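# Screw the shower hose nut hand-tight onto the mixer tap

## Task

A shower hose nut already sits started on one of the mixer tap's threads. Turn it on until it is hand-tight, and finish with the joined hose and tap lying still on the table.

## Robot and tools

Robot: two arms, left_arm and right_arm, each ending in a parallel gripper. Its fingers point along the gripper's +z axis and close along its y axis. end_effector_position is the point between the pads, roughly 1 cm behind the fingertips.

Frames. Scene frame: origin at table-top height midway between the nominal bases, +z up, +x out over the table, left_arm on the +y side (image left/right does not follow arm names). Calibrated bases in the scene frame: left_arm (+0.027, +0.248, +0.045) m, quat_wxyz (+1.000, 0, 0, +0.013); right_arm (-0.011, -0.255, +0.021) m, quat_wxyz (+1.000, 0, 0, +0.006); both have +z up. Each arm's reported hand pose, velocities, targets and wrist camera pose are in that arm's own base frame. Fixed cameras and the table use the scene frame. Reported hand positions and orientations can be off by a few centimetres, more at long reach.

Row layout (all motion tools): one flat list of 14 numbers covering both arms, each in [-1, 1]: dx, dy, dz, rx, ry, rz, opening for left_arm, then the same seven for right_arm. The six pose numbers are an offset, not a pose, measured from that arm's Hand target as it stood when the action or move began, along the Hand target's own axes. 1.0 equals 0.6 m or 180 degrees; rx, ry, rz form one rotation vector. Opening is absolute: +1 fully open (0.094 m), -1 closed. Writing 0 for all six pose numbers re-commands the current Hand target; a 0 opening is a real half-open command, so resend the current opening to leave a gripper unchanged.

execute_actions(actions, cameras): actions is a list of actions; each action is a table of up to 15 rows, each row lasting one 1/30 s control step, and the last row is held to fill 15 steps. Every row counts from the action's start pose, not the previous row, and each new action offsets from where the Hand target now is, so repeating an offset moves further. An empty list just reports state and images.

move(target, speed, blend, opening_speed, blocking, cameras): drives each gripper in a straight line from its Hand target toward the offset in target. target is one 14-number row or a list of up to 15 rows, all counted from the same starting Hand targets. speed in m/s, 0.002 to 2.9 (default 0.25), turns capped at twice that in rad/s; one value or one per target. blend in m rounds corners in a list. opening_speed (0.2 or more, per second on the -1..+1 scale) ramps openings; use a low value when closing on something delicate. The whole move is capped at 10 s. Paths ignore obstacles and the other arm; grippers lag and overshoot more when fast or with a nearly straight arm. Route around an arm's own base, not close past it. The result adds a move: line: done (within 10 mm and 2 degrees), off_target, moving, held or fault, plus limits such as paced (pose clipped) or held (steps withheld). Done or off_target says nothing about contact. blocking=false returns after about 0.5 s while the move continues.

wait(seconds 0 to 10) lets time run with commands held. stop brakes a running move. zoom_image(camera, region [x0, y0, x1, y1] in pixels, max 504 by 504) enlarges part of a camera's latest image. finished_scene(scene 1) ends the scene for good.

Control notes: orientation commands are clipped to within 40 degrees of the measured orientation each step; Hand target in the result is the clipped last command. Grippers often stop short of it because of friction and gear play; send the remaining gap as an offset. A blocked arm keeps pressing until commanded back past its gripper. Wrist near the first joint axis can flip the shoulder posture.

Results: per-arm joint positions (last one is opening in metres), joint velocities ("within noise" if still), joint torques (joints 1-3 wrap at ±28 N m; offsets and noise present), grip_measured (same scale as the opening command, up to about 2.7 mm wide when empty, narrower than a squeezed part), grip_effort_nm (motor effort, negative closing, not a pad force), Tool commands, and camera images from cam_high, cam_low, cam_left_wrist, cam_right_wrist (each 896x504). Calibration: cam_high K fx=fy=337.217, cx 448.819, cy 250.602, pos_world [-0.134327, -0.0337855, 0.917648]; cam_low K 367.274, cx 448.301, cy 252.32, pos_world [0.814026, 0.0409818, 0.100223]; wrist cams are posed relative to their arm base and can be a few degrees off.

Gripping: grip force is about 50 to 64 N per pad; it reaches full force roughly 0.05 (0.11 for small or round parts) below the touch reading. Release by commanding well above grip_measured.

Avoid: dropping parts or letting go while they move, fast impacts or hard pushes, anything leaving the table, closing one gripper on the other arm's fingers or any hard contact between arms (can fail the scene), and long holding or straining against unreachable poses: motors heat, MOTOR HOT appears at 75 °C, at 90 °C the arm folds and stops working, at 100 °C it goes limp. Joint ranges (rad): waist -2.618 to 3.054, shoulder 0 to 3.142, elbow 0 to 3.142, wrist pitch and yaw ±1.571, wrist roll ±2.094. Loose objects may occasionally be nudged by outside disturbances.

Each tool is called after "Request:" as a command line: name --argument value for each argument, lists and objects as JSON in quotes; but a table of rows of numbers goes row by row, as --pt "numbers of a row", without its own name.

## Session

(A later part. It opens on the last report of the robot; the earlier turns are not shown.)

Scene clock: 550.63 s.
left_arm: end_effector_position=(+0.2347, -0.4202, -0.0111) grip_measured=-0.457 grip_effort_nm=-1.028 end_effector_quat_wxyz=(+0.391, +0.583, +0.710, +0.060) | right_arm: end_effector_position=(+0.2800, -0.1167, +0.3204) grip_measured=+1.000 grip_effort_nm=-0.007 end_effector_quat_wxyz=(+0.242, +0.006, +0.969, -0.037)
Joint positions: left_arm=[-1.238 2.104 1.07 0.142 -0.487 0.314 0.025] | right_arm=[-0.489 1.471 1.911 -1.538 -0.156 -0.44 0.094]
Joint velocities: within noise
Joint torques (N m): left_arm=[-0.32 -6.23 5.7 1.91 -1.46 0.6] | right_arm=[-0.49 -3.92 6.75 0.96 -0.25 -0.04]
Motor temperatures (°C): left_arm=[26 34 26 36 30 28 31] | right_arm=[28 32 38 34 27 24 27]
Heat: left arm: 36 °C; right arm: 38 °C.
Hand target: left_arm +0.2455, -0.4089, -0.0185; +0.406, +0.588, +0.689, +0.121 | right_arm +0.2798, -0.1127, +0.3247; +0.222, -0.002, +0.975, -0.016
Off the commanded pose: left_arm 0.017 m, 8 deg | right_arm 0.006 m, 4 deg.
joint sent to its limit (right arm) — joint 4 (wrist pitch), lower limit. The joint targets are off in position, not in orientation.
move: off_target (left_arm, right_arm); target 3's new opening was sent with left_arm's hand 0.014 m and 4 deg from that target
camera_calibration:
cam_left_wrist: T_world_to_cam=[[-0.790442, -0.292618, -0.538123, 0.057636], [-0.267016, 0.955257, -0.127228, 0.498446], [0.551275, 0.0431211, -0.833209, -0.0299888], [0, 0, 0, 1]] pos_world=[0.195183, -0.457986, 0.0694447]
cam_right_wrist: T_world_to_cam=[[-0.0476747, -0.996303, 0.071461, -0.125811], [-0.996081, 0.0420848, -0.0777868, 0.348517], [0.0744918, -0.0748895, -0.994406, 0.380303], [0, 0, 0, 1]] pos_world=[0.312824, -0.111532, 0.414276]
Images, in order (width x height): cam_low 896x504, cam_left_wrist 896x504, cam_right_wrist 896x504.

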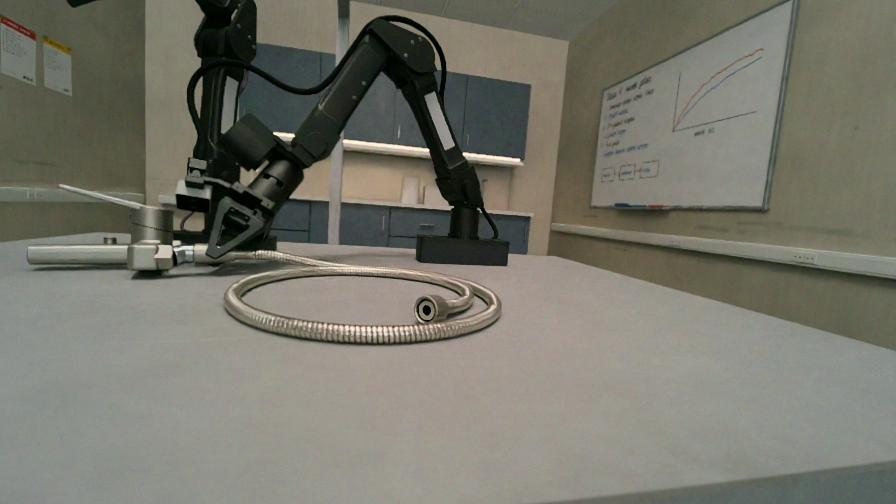

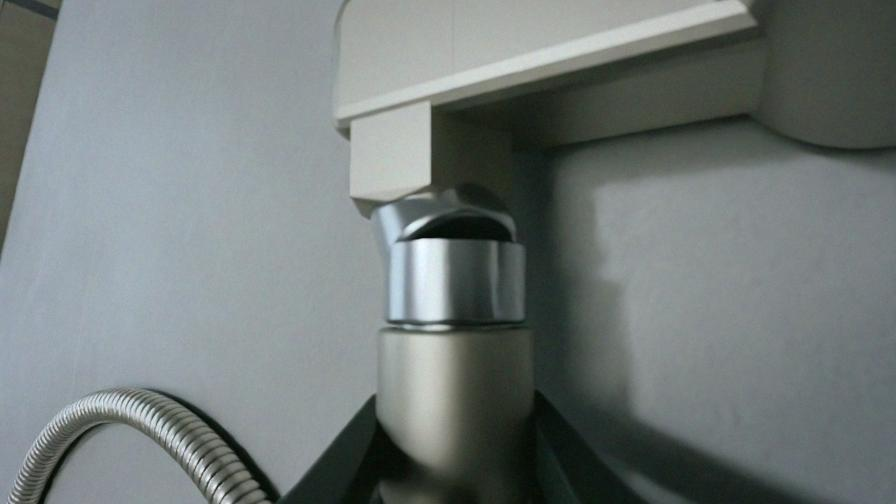

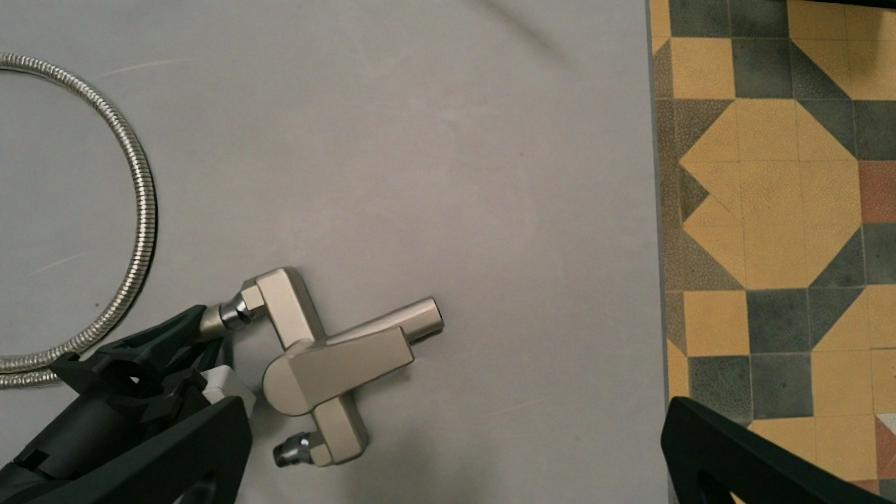

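Request:
move --target '[0.0173,-0.0268,0.0266,0,0,0,-0.8,0,0,0,0,0,0,1]' --speed 0.05 --cameras '["cam_left_wrist","cam_right_wrist","cam_low"]'

Request:
zoom_image --camera "cam_left_wrist" --region '[350, 240, 540, 390]'

Request:
zoom_image --camera "cam_low" --region '[10, 180, 250, 300]'

Scene clock: 569.33 s.
left_arm: end_effector_position=(+0.2393, -0.4243, -0.0211) grip_measured=-0.457 grip_effort_nm=-1.028 end_effector_quat_wxyz=(+0.415, +0.580, +0.697, +0.077) | right_arm: end_effector_position=(+0.2800, -0.1167, +0.3204) grip_measured=+1.000 grip_effort_nm=-0.002 end_effector_quat_wxyz=(+0.242, +0.006, +0.969, -0.037)
Joint positions: left_arm=[-1.248 2.16 1.057 0.254 -0.539 0.349 0.026] | right_arm=[-0.489 1.471 1.911 -1.538 -0.156 -0.44 0.094]
Joint velocities: within noise
Joint torques (N m): left_arm=[0.09 -4.97 5.04 1.75 -0.95 0.32] | right_arm=[-0.46 -3.88 6.67 0.95 -0.24 -0.04]
Motor temperatures (°C): left_arm=[26 34 26 38 31 28 32] | right_arm=[28 32 38 34 27 24 27]
Heat: left arm: 38 °C; right arm: 38 °C.
Hand target: left_arm +0.2454, -0.4089, -0.0434; +0.406, +0.588, +0.689, +0.121 | right_arm +0.2798, -0.1127, +0.3247; +0.222, -0.002, +0.975, -0.016
Off the commanded pose: left_arm 0.028 m, 5 deg | right_arm 0.006 m, 4 deg.
joint sent to its limit (right arm) — joint 4 (wrist pitch), lower limit. The joint targets are off in position, not in orientation.
move: off_target (left_arm, right_arm)
camera_calibration:
cam_left_wrist: T_world_to_cam=[[-0.754216, -0.294914, -0.586672, 0.0439357], [-0.257456, 0.95474, -0.148957, 0.49933], [0.604049, 0.0386962, -0.796007, -0.0543193], [0, 0, 0, 1]] pos_world=[0.194504, -0.461671, 0.0569162]
cam_right_wrist: T_world_to_cam=[[-0.0476747, -0.996303, 0.071461, -0.125811], [-0.996081, 0.0420848, -0.0777868, 0.348517], [0.0744918, -0.0748895, -0.994406, 0.380303], [0, 0, 0, 1]] pos_world=[0.312824, -0.111532, 0.414276]
Images, in order (width x height): cam_low 896x504, cam_left_wrist 896x504, cam_right_wrist 896x504.

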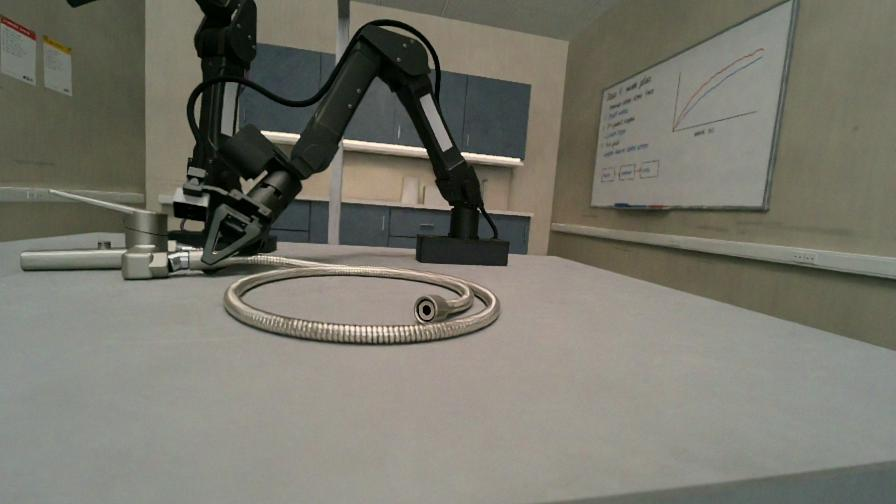

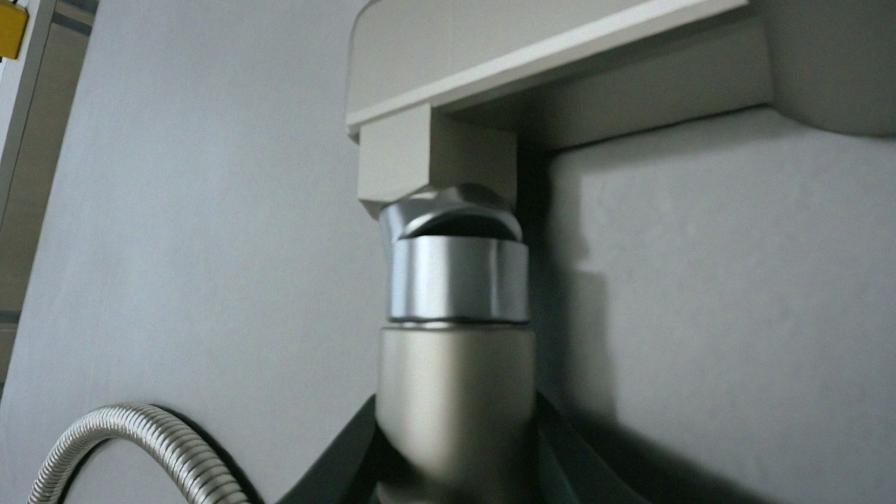

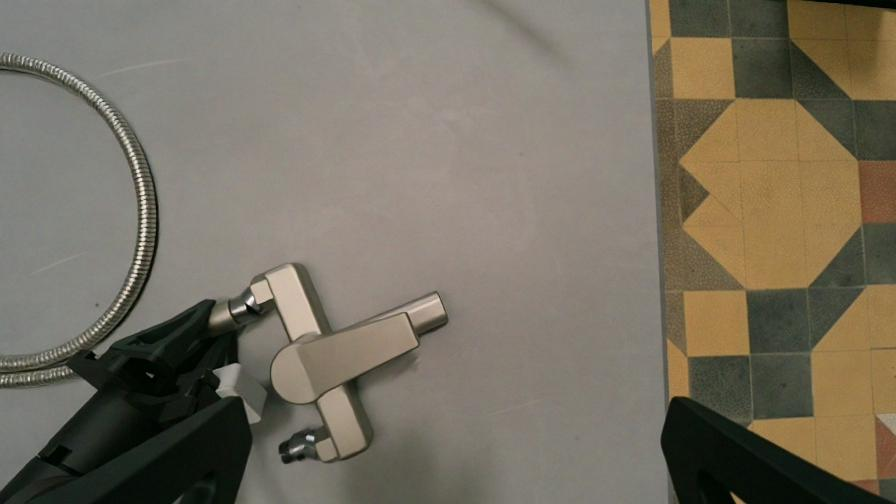

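Scaled by 2.653 from the camera's 896x504 image, which has a finer 1280x720 frame.

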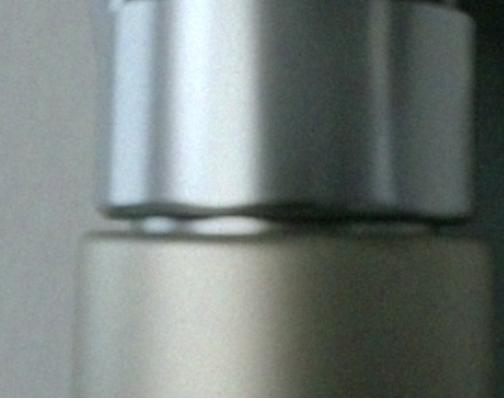

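Scaled by 2.100 from the camera's 896x504 image, which has a finer 1280x720 frame.

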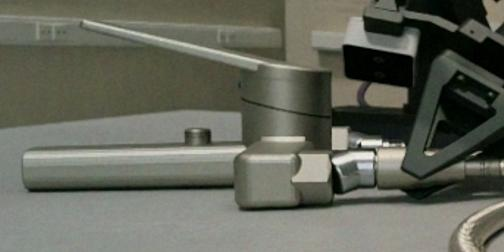

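Request:
move --pt "-0.0392 0.0095 -0.0232 0.0233 0 -0.0151 -0.8 0 0 0 0 0 0 1" --pt "-0.0392 0.0095 -0.0232 0.0233 0 -0.0151 -0.2 0 0 0 0 0 0 1" --pt "-0.0302 0.0038 -0.0244 0.373 0 -0.242 -0.2 0 0 0 0 0 0 1" --speed 0.5 --cameras '["cam_left_wrist","cam_right_wrist","cam_low"]'

Request:
zoom_image --camera "cam_left_wrist" --region '[350, 240, 540, 390]'

Request:
zoom_image --camera "cam_low" --region '[10, 180, 250, 300]'

Scene clock: 594.67 s.
left_arm: end_effector_position=(+0.2442, -0.4205, -0.0141) grip_measured=-0.203 grip_effort_nm=0.144 end_effector_quat_wxyz=(+0.065, +0.431, +0.796, -0.420) | right_arm: end_effector_position=(+0.2800, -0.1167, +0.3204) grip_measured=+1.000 grip_effort_nm=-0.007 end_effector_quat_wxyz=(+0.242, +0.006, +0.969, -0.037)
Joint positions: left_arm=[-0.79 2.249 1.312 -0.154 0.766 0.007 0.037] | right_arm=[-0.489 1.471 1.911 -1.538 -0.156 -0.44 0.094]
Joint velocities: within noise
Joint torques (N m): left_arm=[-0.01 -7.2 9.03 0.83 0.65 -0.04] | right_arm=[-0.44 -3.89 6.69 0.95 -0.23 -0.03]
Motor temperatures (°C): left_arm=[26 34 26 38 30 28 32] | right_arm=[28 32 38 34 27 24 27]
Heat: left arm: 38 °C; right arm: 38 °C.
Hand target: left_arm +0.2364, -0.4202, -0.0250; +0.036, +0.428, +0.799, -0.421 | right_arm +0.2798, -0.1127, +0.3247; +0.222, -0.002, +0.975, -0.016
Off the commanded pose: left_arm 0.013 m, 3 deg | right_arm 0.006 m, 4 deg.
joint sent to its limit (right arm) — joint 4 (wrist pitch), lower limit. The joint targets are off in position, not in orientation.
move: off_target (left_arm, right_arm)
camera_calibration:
cam_left_wrist: T_world_to_cam=[[-0.74723, -0.255385, 0.613536, 0.0848096], [-0.430784, 0.889121, -0.154557, 0.51273], [-0.506036, -0.379791, -0.774394, 0.0435897], [0, 0, 0, 1]] pos_world=[0.306306, -0.417665, 0.0609681]
cam_right_wrist: T_world_to_cam=[[-0.0476747, -0.996303, 0.071461, -0.125811], [-0.996081, 0.0420848, -0.0777868, 0.348517], [0.0744918, -0.0748895, -0.994406, 0.380303], [0, 0, 0, 1]] pos_world=[0.312824, -0.111532, 0.414276]
Images, in order (width x height): cam_low 896x504, cam_left_wrist 896x504, cam_right_wrist 896x504.

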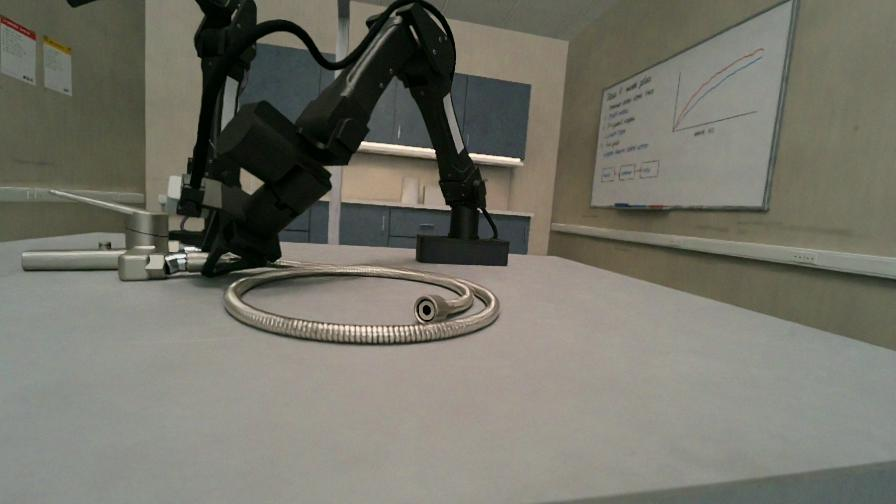

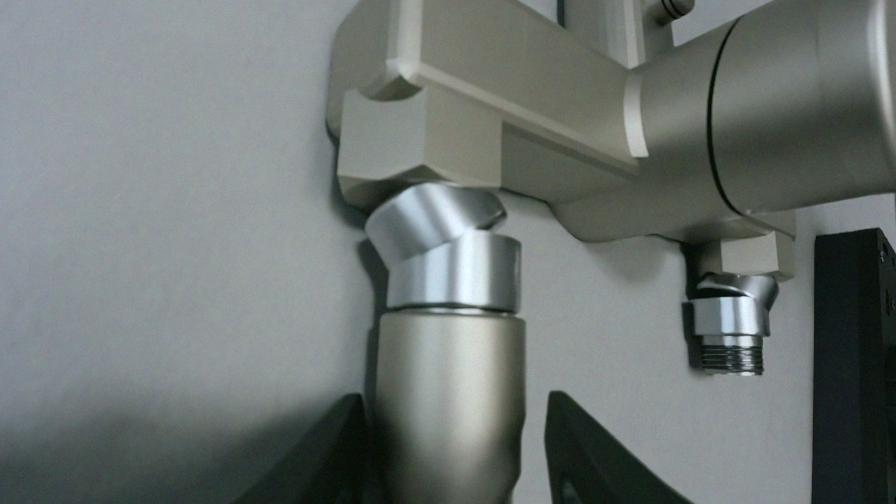

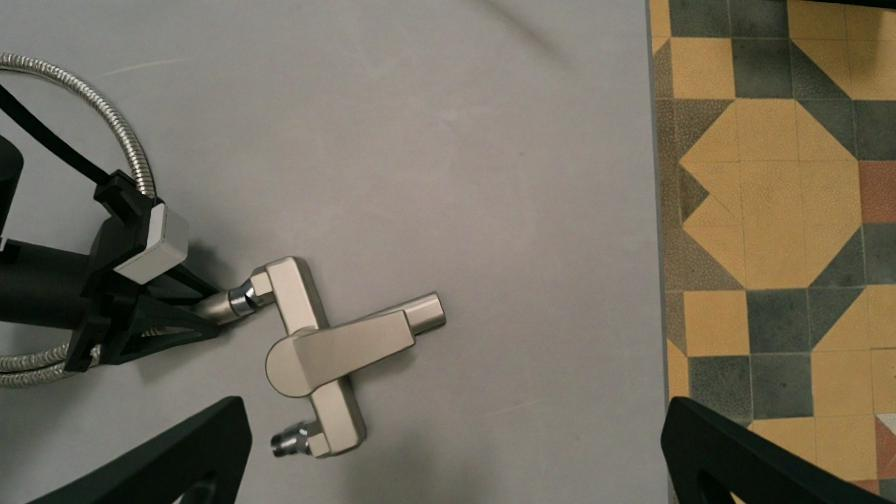

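Scaled by 2.653 from the camera's 896x504 image, which has a finer 1280x720 frame.

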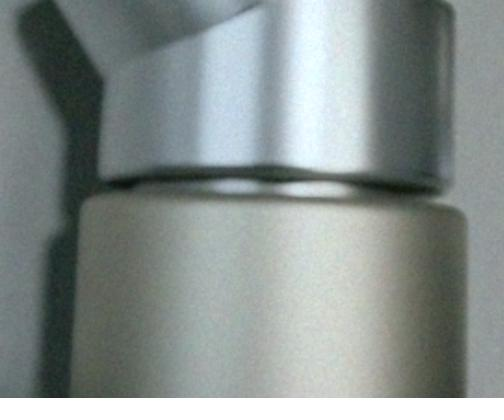

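Scaled by 2.100 from the camera's 896x504 image, which has a finer 1280x720 frame.

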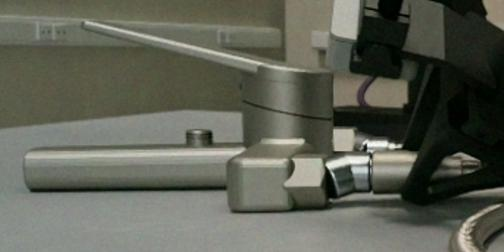

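Request:
move --pt "-0.0084 0 0.0055 0 0 0 -0.2 0 0 0 0 0 0 1" --pt "-0.0084 0 0.0055 0 0 0 -0.9 0 0 0 0 0 0 1" --pt "-0.0115 0.008 0.006 -0.1867 0 0.121 -0.9 0 0 0 0 0 0 1" --speed 0.3 --cameras '["cam_left_wrist","cam_right_wrist","cam_low"]'

Request:
zoom_image --camera "cam_low" --region '[10, 180, 250, 300]'

Scene clock: 608.40 s.
left_arm: end_effector_position=(+0.2314, -0.4326, -0.0217) grip_measured=-0.455 grip_effort_nm=-1.028 end_effector_quat_wxyz=(+0.194, +0.520, +0.803, -0.219) | right_arm: end_effector_position=(+0.2800, -0.1167, +0.3204) grip_measured=+1.000 grip_effort_nm=-0.007 end_effector_quat_wxyz=(+0.242, +0.006, +0.969, -0.037)
Joint positions: left_arm=[-0.998 2.14 1.239 -0.118 0.231 0.085 0.026] | right_arm=[-0.489 1.471 1.911 -1.538 -0.156 -0.44 0.094]
Joint velocities: within noise
Joint torques (N m): left_arm=[-0.92 -9.88 5.48 1.64 -1.3 0.61] | right_arm=[-0.47 -3.92 6.69 0.95 -0.24 -0.04]
Motor temperatures (°C): left_arm=[26 34 27 36 30 28 31] | right_arm=[28 31 38 34 27 24 27]
Heat: left arm: 36 °C; right arm: 38 °C.
Hand target: left_arm +0.2431, -0.4259, -0.0275; +0.235, +0.541, +0.792, -0.159 | right_arm +0.2798, -0.1127, +0.3247; +0.222, -0.002, +0.975, -0.016
Off the commanded pose: left_arm 0.015 m, 9 deg | right_arm 0.006 m, 4 deg.
joint sent to its limit (right arm) — joint 4 (wrist pitch), lower limit. The joint targets are off in position, not in orientation.
move: off_target (left_arm, right_arm); target 2's new opening was sent with left_arm's hand 0.014 m and 3 deg from that target
camera_calibration:
cam_left_wrist: T_world_to_cam=[[-0.926394, -0.344179, 0.152761, 0.069895], [-0.36394, 0.9225, -0.128614, 0.516249], [-0.0966562, -0.174743, -0.979858, 0.0160646], [0, 0, 0, 1]] pos_world=[0.254187, -0.449376, 0.0714607]
cam_right_wrist: T_world_to_cam=[[-0.0476747, -0.996303, 0.071461, -0.125811], [-0.996081, 0.0420848, -0.0777868, 0.348517], [0.0744918, -0.0748895, -0.994406, 0.380303], [0, 0, 0, 1]] pos_world=[0.312824, -0.111532, 0.414276]
Images, in order (width x height): cam_low 896x504, cam_left_wrist 896x504, cam_right_wrist 896x504.

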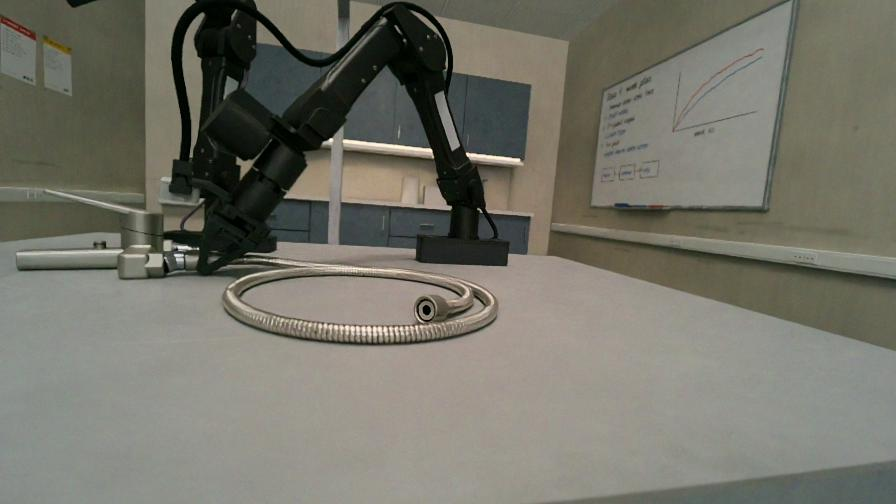

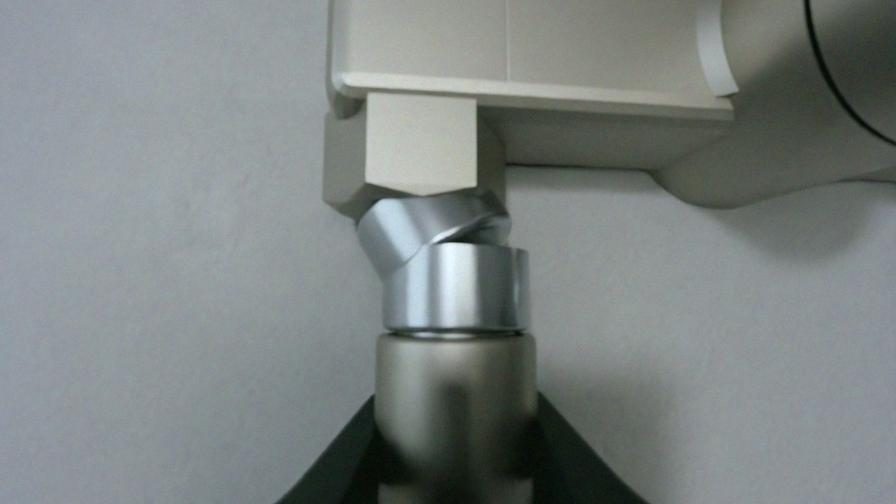

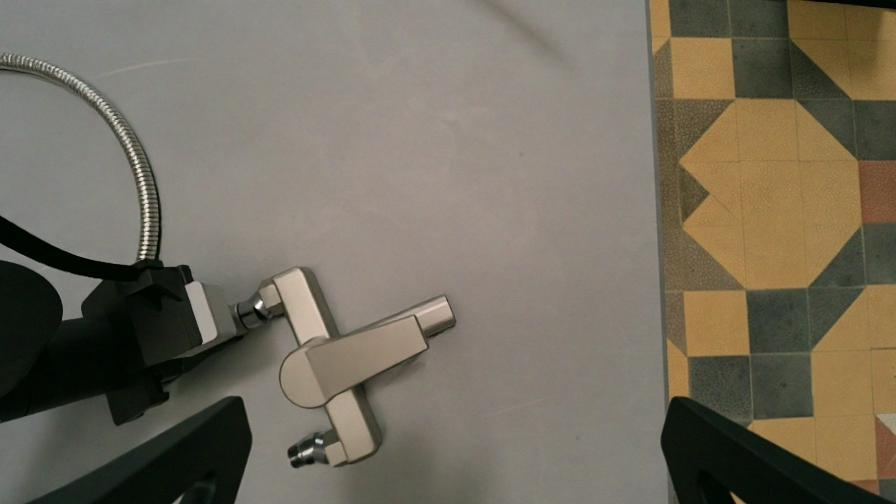

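Scaled by 2.100 from the camera's 896x504 image, which has a finer 1280x720 frame.

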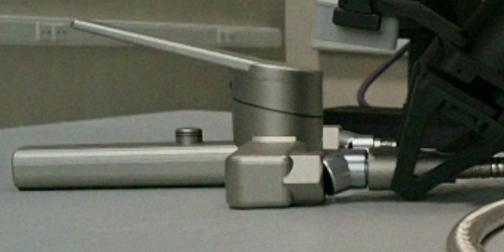

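Request:
move --target '[0,0,0,-0.1867,0,0.121,-0.9,0,0,0,0,0,0,1]' --speed 0.3 --cameras '["cam_left_wrist","cam_right_wrist","cam_low"]'

Request:
zoom_image --camera "cam_low" --region '[10, 180, 250, 300]'

Request:
zoom_image --camera "cam_left_wrist" --region '[350, 240, 540, 390]'

Scene clock: 618.37 s.
left_arm: end_effector_position=(+0.2367, -0.4328, -0.0201) grip_measured=-0.457 grip_effort_nm=-1.023 end_effector_quat_wxyz=(+0.393, +0.582, +0.708, +0.077) | right_arm: end_effector_position=(+0.2800, -0.1167, +0.3204) grip_measured=+1.000 grip_effort_nm=-0.002 end_effector_quat_wxyz=(+0.242, +0.006, +0.969, -0.037)
Joint positions: left_arm=[-1.256 2.174 1.142 0.125 -0.53 0.307 0.026] | right_arm=[-0.489 1.471 1.911 -1.538 -0.156 -0.44 0.094]
Joint velocities: within noise
Joint torques (N m): left_arm=[-0.24 -6.82 5.9 1.85 -1.18 0.5] | right_arm=[-0.47 -3.89 6.68 0.95 -0.23 -0.03]
Motor temperatures (°C): left_arm=[26 34 27 36 31 28 32] | right_arm=[28 31 38 34 27 24 27]
Heat: left arm: 36 °C; right arm: 38 °C.
Hand target: left_arm +0.2431, -0.4259, -0.0275; +0.406, +0.588, +0.689, +0.122 | right_arm +0.2798, -0.1127, +0.3247; +0.222, -0.002, +0.975, -0.016
Off the commanded pose: left_arm 0.012 m, 6 deg | right_arm 0.006 m, 4 deg.
joint sent to its limit (right arm) — joint 4 (wrist pitch), lower limit. The joint targets are off in position, not in orientation.
move: off_target (left_arm, right_arm)
camera_calibration:
cam_left_wrist: T_world_to_cam=[[-0.77312, -0.290642, -0.563749, 0.046863], [-0.276028, 0.954423, -0.113512, 0.511868], [0.571046, 0.0678523, -0.818109, -0.0316615], [0, 0, 0, 1]] pos_world=[0.195601, -0.47277, 0.0586194]
cam_right_wrist: T_world_to_cam=[[-0.0476747, -0.996303, 0.071461, -0.125811], [-0.996081, 0.0420848, -0.0777868, 0.348517], [0.0744918, -0.0748895, -0.994406, 0.380303], [0, 0, 0, 1]] pos_world=[0.312824, -0.111532, 0.414276]
Images, in order (width x height): cam_low 896x504, cam_left_wrist 896x504, cam_right_wrist 896x504.

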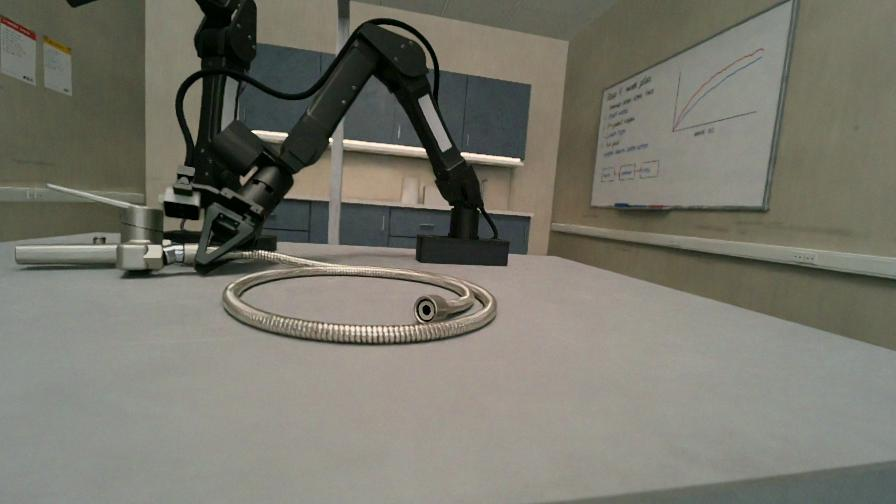

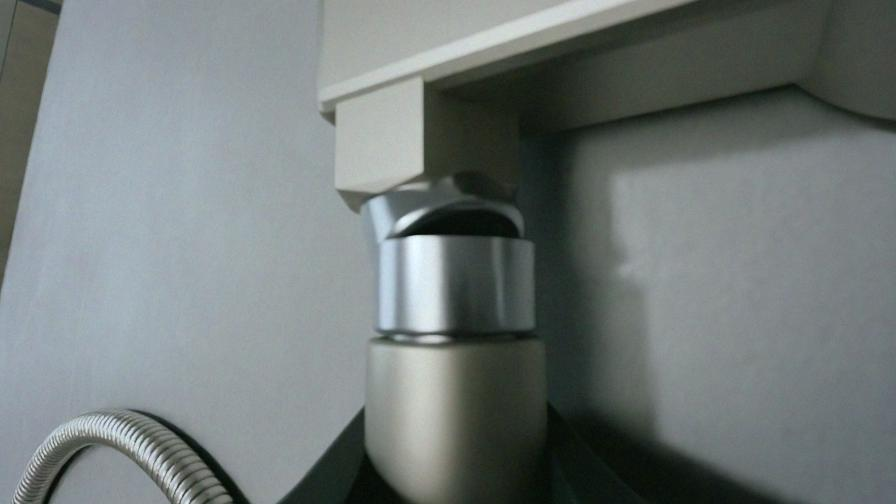

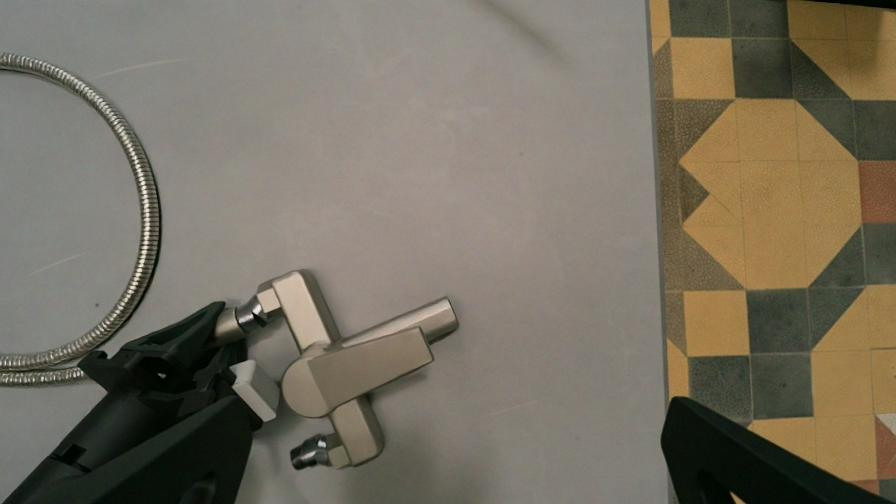

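Scaled by 2.100 from the camera's 896x504 image, which has a finer 1280x720 frame.

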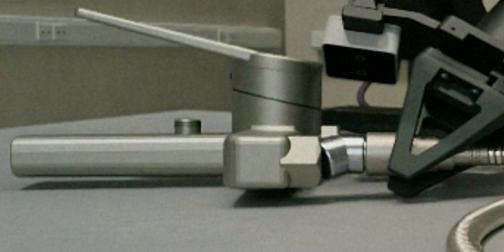

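Scaled by 2.653 from the camera's 896x504 image, which has a finer 1280x720 frame.

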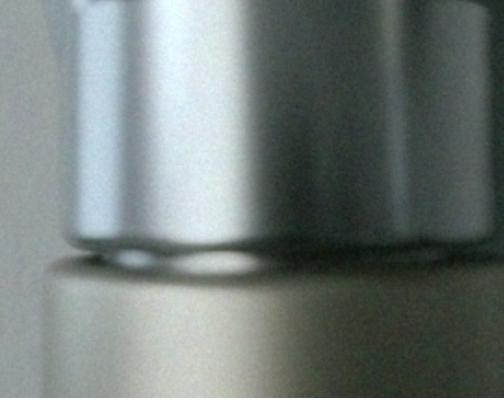

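Request:
move --target '[0.0173,-0.0268,0.0266,-0.07,0,0.045,-0.95,0,0,0,0,0,0,1]' --speed 0.1 --cameras '["cam_left_wrist","cam_right_wrist","cam_low"]'

Request:
zoom_image --camera "cam_low" --region '[10, 180, 250, 300]'

Request:
zoom_image --camera "cam_left_wrist" --region '[350, 240, 540, 390]'

Scene clock: 627.90 s.
left_arm: end_effector_position=(+0.2454, -0.4360, -0.0209) grip_measured=-0.457 grip_effort_nm=-1.028 end_effector_quat_wxyz=(+0.485, +0.563, +0.636, +0.209) | right_arm: end_effector_position=(+0.2800, -0.1167, +0.3204) grip_measured=+1.000 grip_effort_nm=-0.002 end_effector_quat_wxyz=(+0.242, +0.006, +0.969, -0.037)
Joint positions: left_arm=[-1.336 2.321 1.128 0.439 -0.869 0.51 0.025] | right_arm=[-0.489 1.471 1.911 -1.538 -0.156 -0.44 0.094]
Joint velocities: within noise
Joint torques (N m): left_arm=[0.08 -5.59 4.77 1.54 -0.25 0.1] | right_arm=[-0.44 -3.88 6.67 0.95 -0.23 -0.02]
Motor temperatures (°C): left_arm=[26 34 26 37 31 28 32] | right_arm=[28 31 38 34 27 24 27]
Heat: left arm: 37 °C; right arm: 38 °C.
Hand target: left_arm +0.2431, -0.4259, -0.0525; +0.458, +0.587, +0.629, +0.225 | right_arm +0.2798, -0.1127, +0.3247; +0.222, -0.002, +0.975, -0.016
Off the commanded pose: left_arm 0.033 m, 5 deg | right_arm 0.006 m, 4 deg.
joint sent to its limit (right arm) — joint 4 (wrist pitch), lower limit. The joint targets are off in position, not in orientation.
move: off_target (left_arm, right_arm)
camera_calibration:
cam_left_wrist: T_world_to_cam=[[-0.522969, -0.259843, -0.811779, -0.000887003], [-0.265232, 0.954725, -0.13473, 0.514331], [0.810034, 0.14485, -0.56821, -0.0568695], [0, 0, 0, 1]] pos_world=[0.182019, -0.483038, 0.0362617]
cam_right_wrist: T_world_to_cam=[[-0.0476747, -0.996303, 0.071461, -0.125811], [-0.996081, 0.0420848, -0.0777868, 0.348517], [0.0744918, -0.0748895, -0.994406, 0.380303], [0, 0, 0, 1]] pos_world=[0.312824, -0.111532, 0.414276]
Images, in order (width x height): cam_low 896x504, cam_left_wrist 896x504, cam_right_wrist 896x504.

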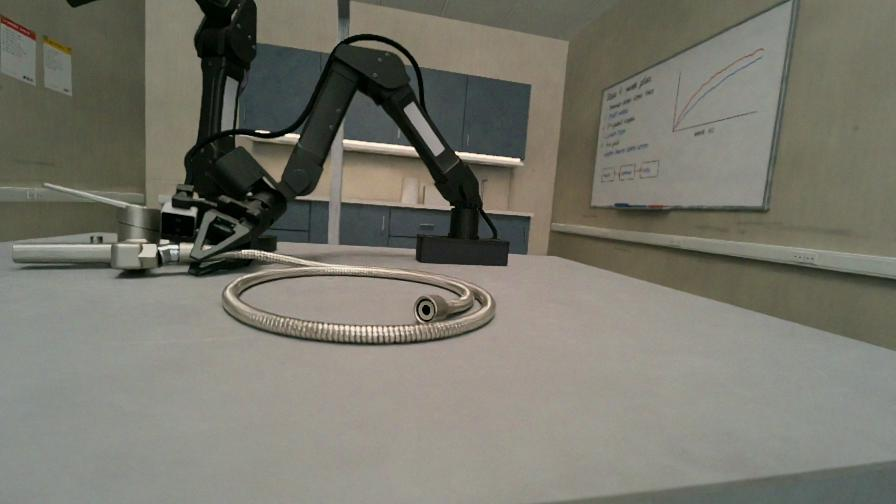

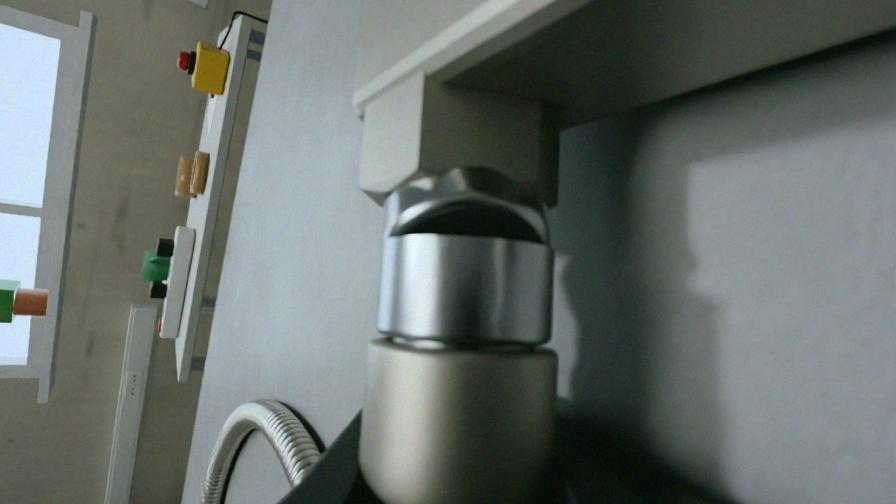

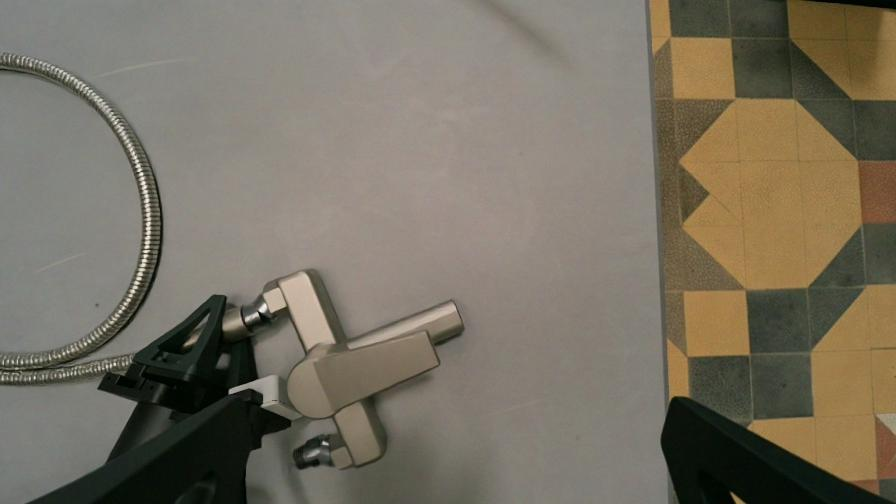

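Scaled by 2.100 from the camera's 896x504 image, which has a finer 1280x720 frame.

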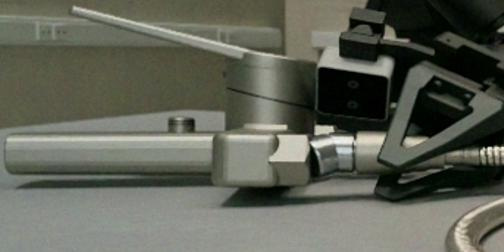

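Scaled by 2.653 from the camera's 896x504 image, which has a finer 1280x720 frame.

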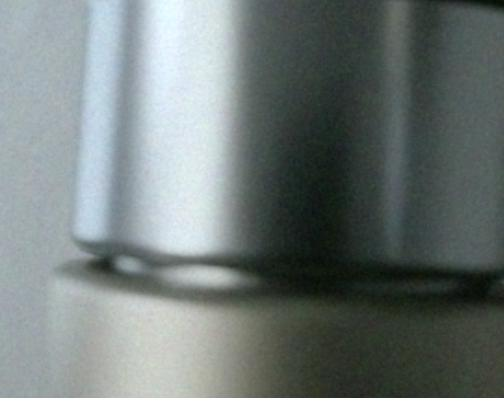

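Request:
move --pt "-0.0318 0.0415 -0.0177 0.0607 0 -0.0394 -0.95 0 0 0 0 0 0 1" --speed 0.15 --cameras '["cam_low"]'

Request:
zoom_image --camera "cam_low" --region '[10, 180, 250, 300]'

Scene clock: 646.77 s.
left_arm: end_effector_position=(+0.2479, -0.4363, -0.0204) grip_measured=-0.457 grip_effort_nm=-1.033 end_effector_quat_wxyz=(+0.436, +0.586, +0.664, +0.162) | right_arm: end_effector_position=(+0.2800, -0.1167, +0.3204) grip_measured=+1.000 grip_effort_nm=-0.007 end_effector_quat_wxyz=(+0.242, +0.006, +0.969, -0.037)
Joint positions: left_arm=[-1.291 2.254 1.163 0.238 -0.716 0.435 0.025] | right_arm=[-0.489 1.471 1.911 -1.538 -0.156 -0.44 0.094]
Joint velocities: within noise
Joint torques (N m): left_arm=[0.9 -11.55 7.42 0.81 0.29 -0.49] | right_arm=[-0.44 -3.92 6.68 0.94 -0.24 -0.03]
Motor temperatures (°C): left_arm=[26 34 26 37 30 28 32] | right_arm=[28 31 38 34 27 24 27]
Heat: left arm: 37 °C; right arm: 38 °C.
Hand target: left_arm +0.2453, -0.4360, -0.0210; +0.413, +0.588, +0.682, +0.135 | right_arm +0.2798, -0.1127, +0.3247; +0.222, -0.002, +0.975, -0.016
Off the commanded pose: left_arm 0.003 m, 5 deg | right_arm 0.006 m, 4 deg.
joint sent to its limit (right arm) — joint 4 (wrist pitch), lower limit. The joint targets are off in position, not in orientation.
move: off_target (left_arm, right_arm)
Images, in order (width x height): cam_low 896x504.

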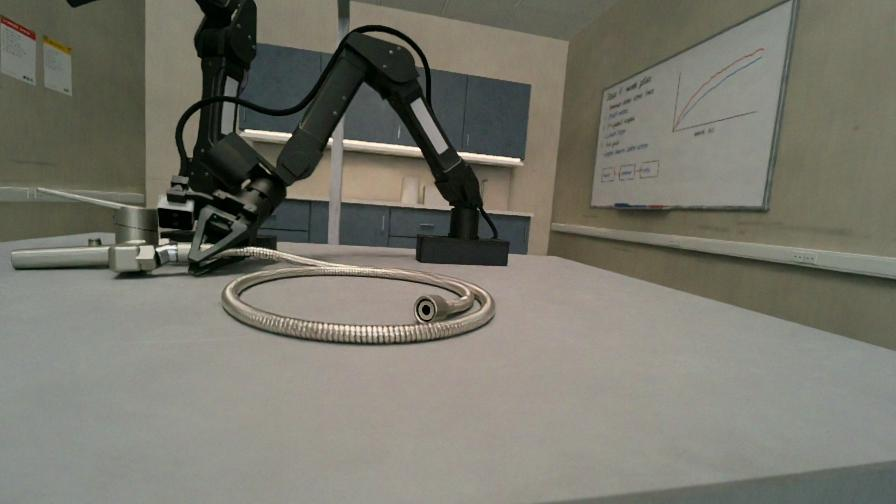

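Scaled by 2.100 from the camera's 896x504 image, which has a finer 1280x720 frame.

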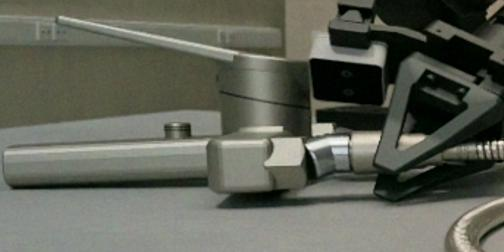

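Request:
move --pt "0 0 0 0.0747 0 -0.0485 -0.95 0 0 0 0 0 0 1" --speed 0.2 --cameras '["cam_low","cam_left_wrist"]'

Request:
zoom_image --camera "cam_low" --region '[10, 180, 250, 300]'

Scene clock: 654.17 s.
left_arm: end_effector_position=(+0.2516, -0.4352, -0.0210) grip_measured=-0.458 grip_effort_nm=-1.023 end_effector_quat_wxyz=(+0.377, +0.594, +0.708, +0.064) | right_arm: end_effector_position=(+0.2800, -0.1167, +0.3204) grip_measured=+1.000 grip_effort_nm=-0.007 end_effector_quat_wxyz=(+0.242, +0.006, +0.969, -0.037)
Joint positions: left_arm=[-1.206 2.185 1.185 0.091 -0.457 0.35 0.025] | right_arm=[-0.489 1.471 1.911 -1.538 -0.156 -0.44 0.094]
Joint velocities: within noise
Joint torques (N m): left_arm=[0.75 -11.07 7.97 0.98 0.54 -0.79] | right_arm=[-0.46 -3.93 6.69 0.94 -0.25 -0.03]
Motor temperatures (°C): left_arm=[26 34 26 36 30 28 32] | right_arm=[28 31 38 34 27 24 27]
Heat: left arm: 36 °C; right arm: 38 °C.
Hand target: left_arm +0.2453, -0.4360, -0.0210; +0.351, +0.579, +0.736, +0.023 | right_arm +0.2798, -0.1127, +0.3247; +0.222, -0.002, +0.975, -0.016
Off the commanded pose: left_arm 0.006 m, 7 deg | right_arm 0.006 m, 4 deg.
joint sent to its limit (right arm) — joint 4 (wrist pitch), lower limit. The joint targets are off in position, not in orientation.
move: off_target (left_arm, right_arm)
camera_calibration:
cam_left_wrist: T_world_to_cam=[[-0.801951, -0.266389, -0.534707, 0.0756328], [-0.256664, 0.961893, -0.0942667, 0.517016], [0.539442, 0.0616429, -0.839763, -0.0359358], [0, 0, 0, 1]] pos_world=[0.212739, -0.474951, 0.0590012]
Images, in order (width x height): cam_low 896x504, cam_left_wrist 896x504.

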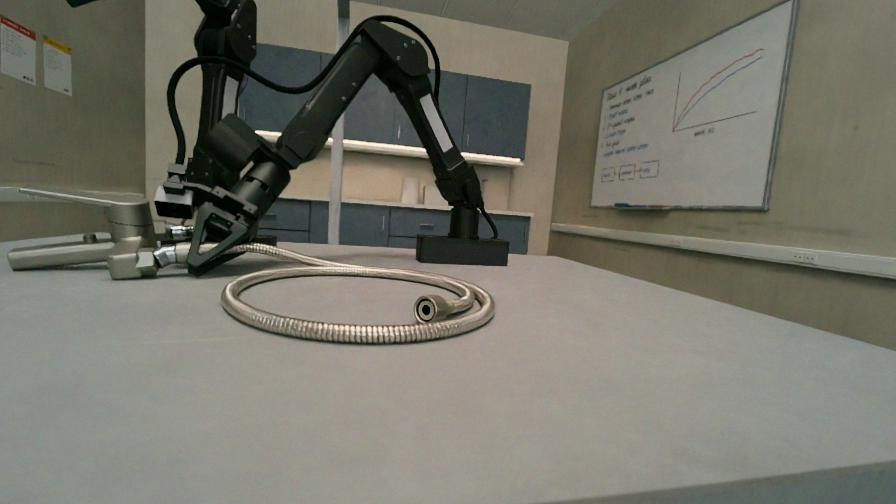

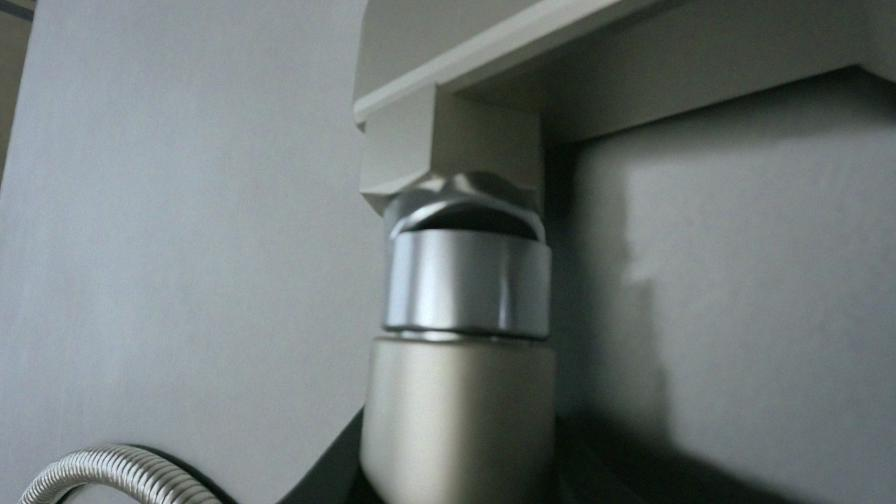

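Scaled by 2.100 from the camera's 896x504 image, which has a finer 1280x720 frame.

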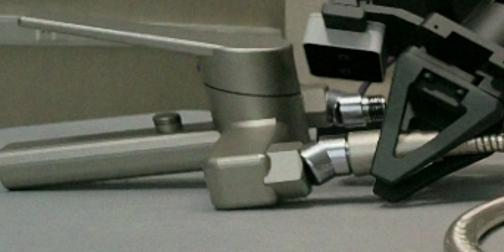

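Request:
move --pt "0 0 0 -0.061 0 0.0396 -0.95 0 0 0 0 0 0 1" --speed 0.15 --cameras '["cam_low","cam_right_wrist"]'

Request:
zoom_image --camera "cam_low" --region '[10, 180, 250, 300]'

Scene clock: 661.77 s.
left_arm: end_effector_position=(+0.2459, -0.4314, -0.0191) grip_measured=-0.458 grip_effort_nm=-1.028 end_effector_quat_wxyz=(+0.390, +0.593, +0.695, +0.114) | right_arm: end_effector_position=(+0.2800, -0.1167, +0.3204) grip_measured=+1.000 grip_effort_nm=-0.007 end_effector_quat_wxyz=(+0.242, +0.006, +0.969, -0.037)
Joint positions: left_arm=[-1.253 2.197 1.185 0.083 -0.581 0.358 0.025] | right_arm=[-0.489 1.471 1.911 -1.538 -0.156 -0.44 0.094]
Joint velocities: within noise
Joint torques (N m): left_arm=[-0.39 -8.17 6.6 1.79 -0.51 0.02] | right_arm=[-0.44 -3.93 6.68 0.95 -0.25 -0.04]
Motor temperatures (°C): left_arm=[26 35 26 35 30 29 32] | right_arm=[28 31 38 34 27 24 27]
Heat: left arm: 35 °C; right arm: 38 °C.
Hand target: left_arm +0.2453, -0.4360, -0.0210; +0.402, +0.587, +0.693, +0.115 | right_arm +0.2798, -0.1127, +0.3247; +0.222, -0.002, +0.975, -0.016
Off the commanded pose: left_arm 0.005 m, 2 deg | right_arm 0.006 m, 4 deg.
joint sent to its limit (right arm) — joint 4 (wrist pitch), lower limit. The joint targets are off in position, not in orientation.
move: off_target (right_arm)
camera_calibration:
cam_right_wrist: T_world_to_cam=[[-0.0476747, -0.996303, 0.071461, -0.125811], [-0.996081, 0.0420848, -0.0777868, 0.348517], [0.0744918, -0.0748895, -0.994406, 0.380303], [0, 0, 0, 1]] pos_world=[0.312824, -0.111532, 0.414276]
Images, in order (width x height): cam_low 896x504, cam_right_wrist 896x504.

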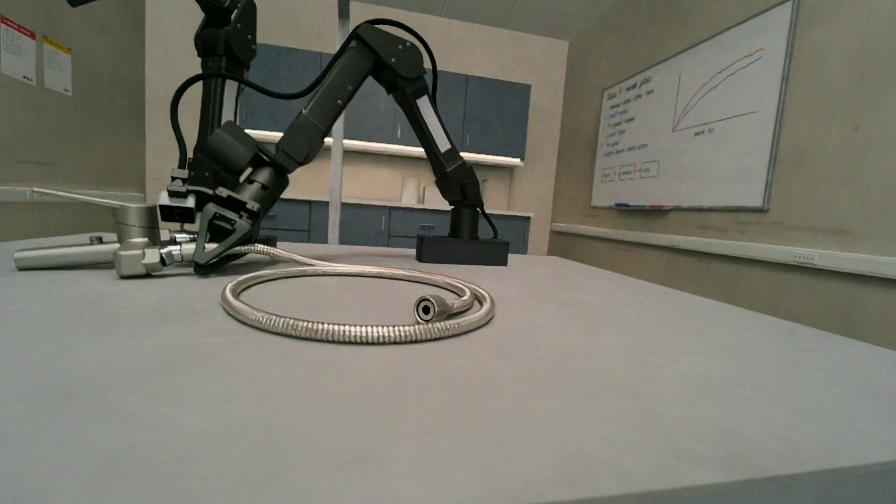

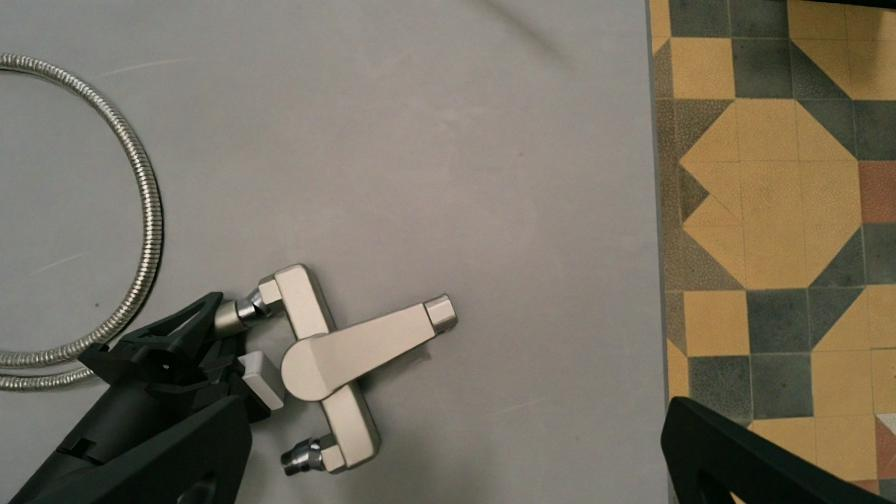

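Scaled by 2.100 from the camera's 896x504 image, which has a finer 1280x720 frame.

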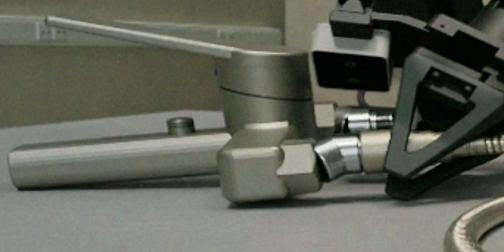

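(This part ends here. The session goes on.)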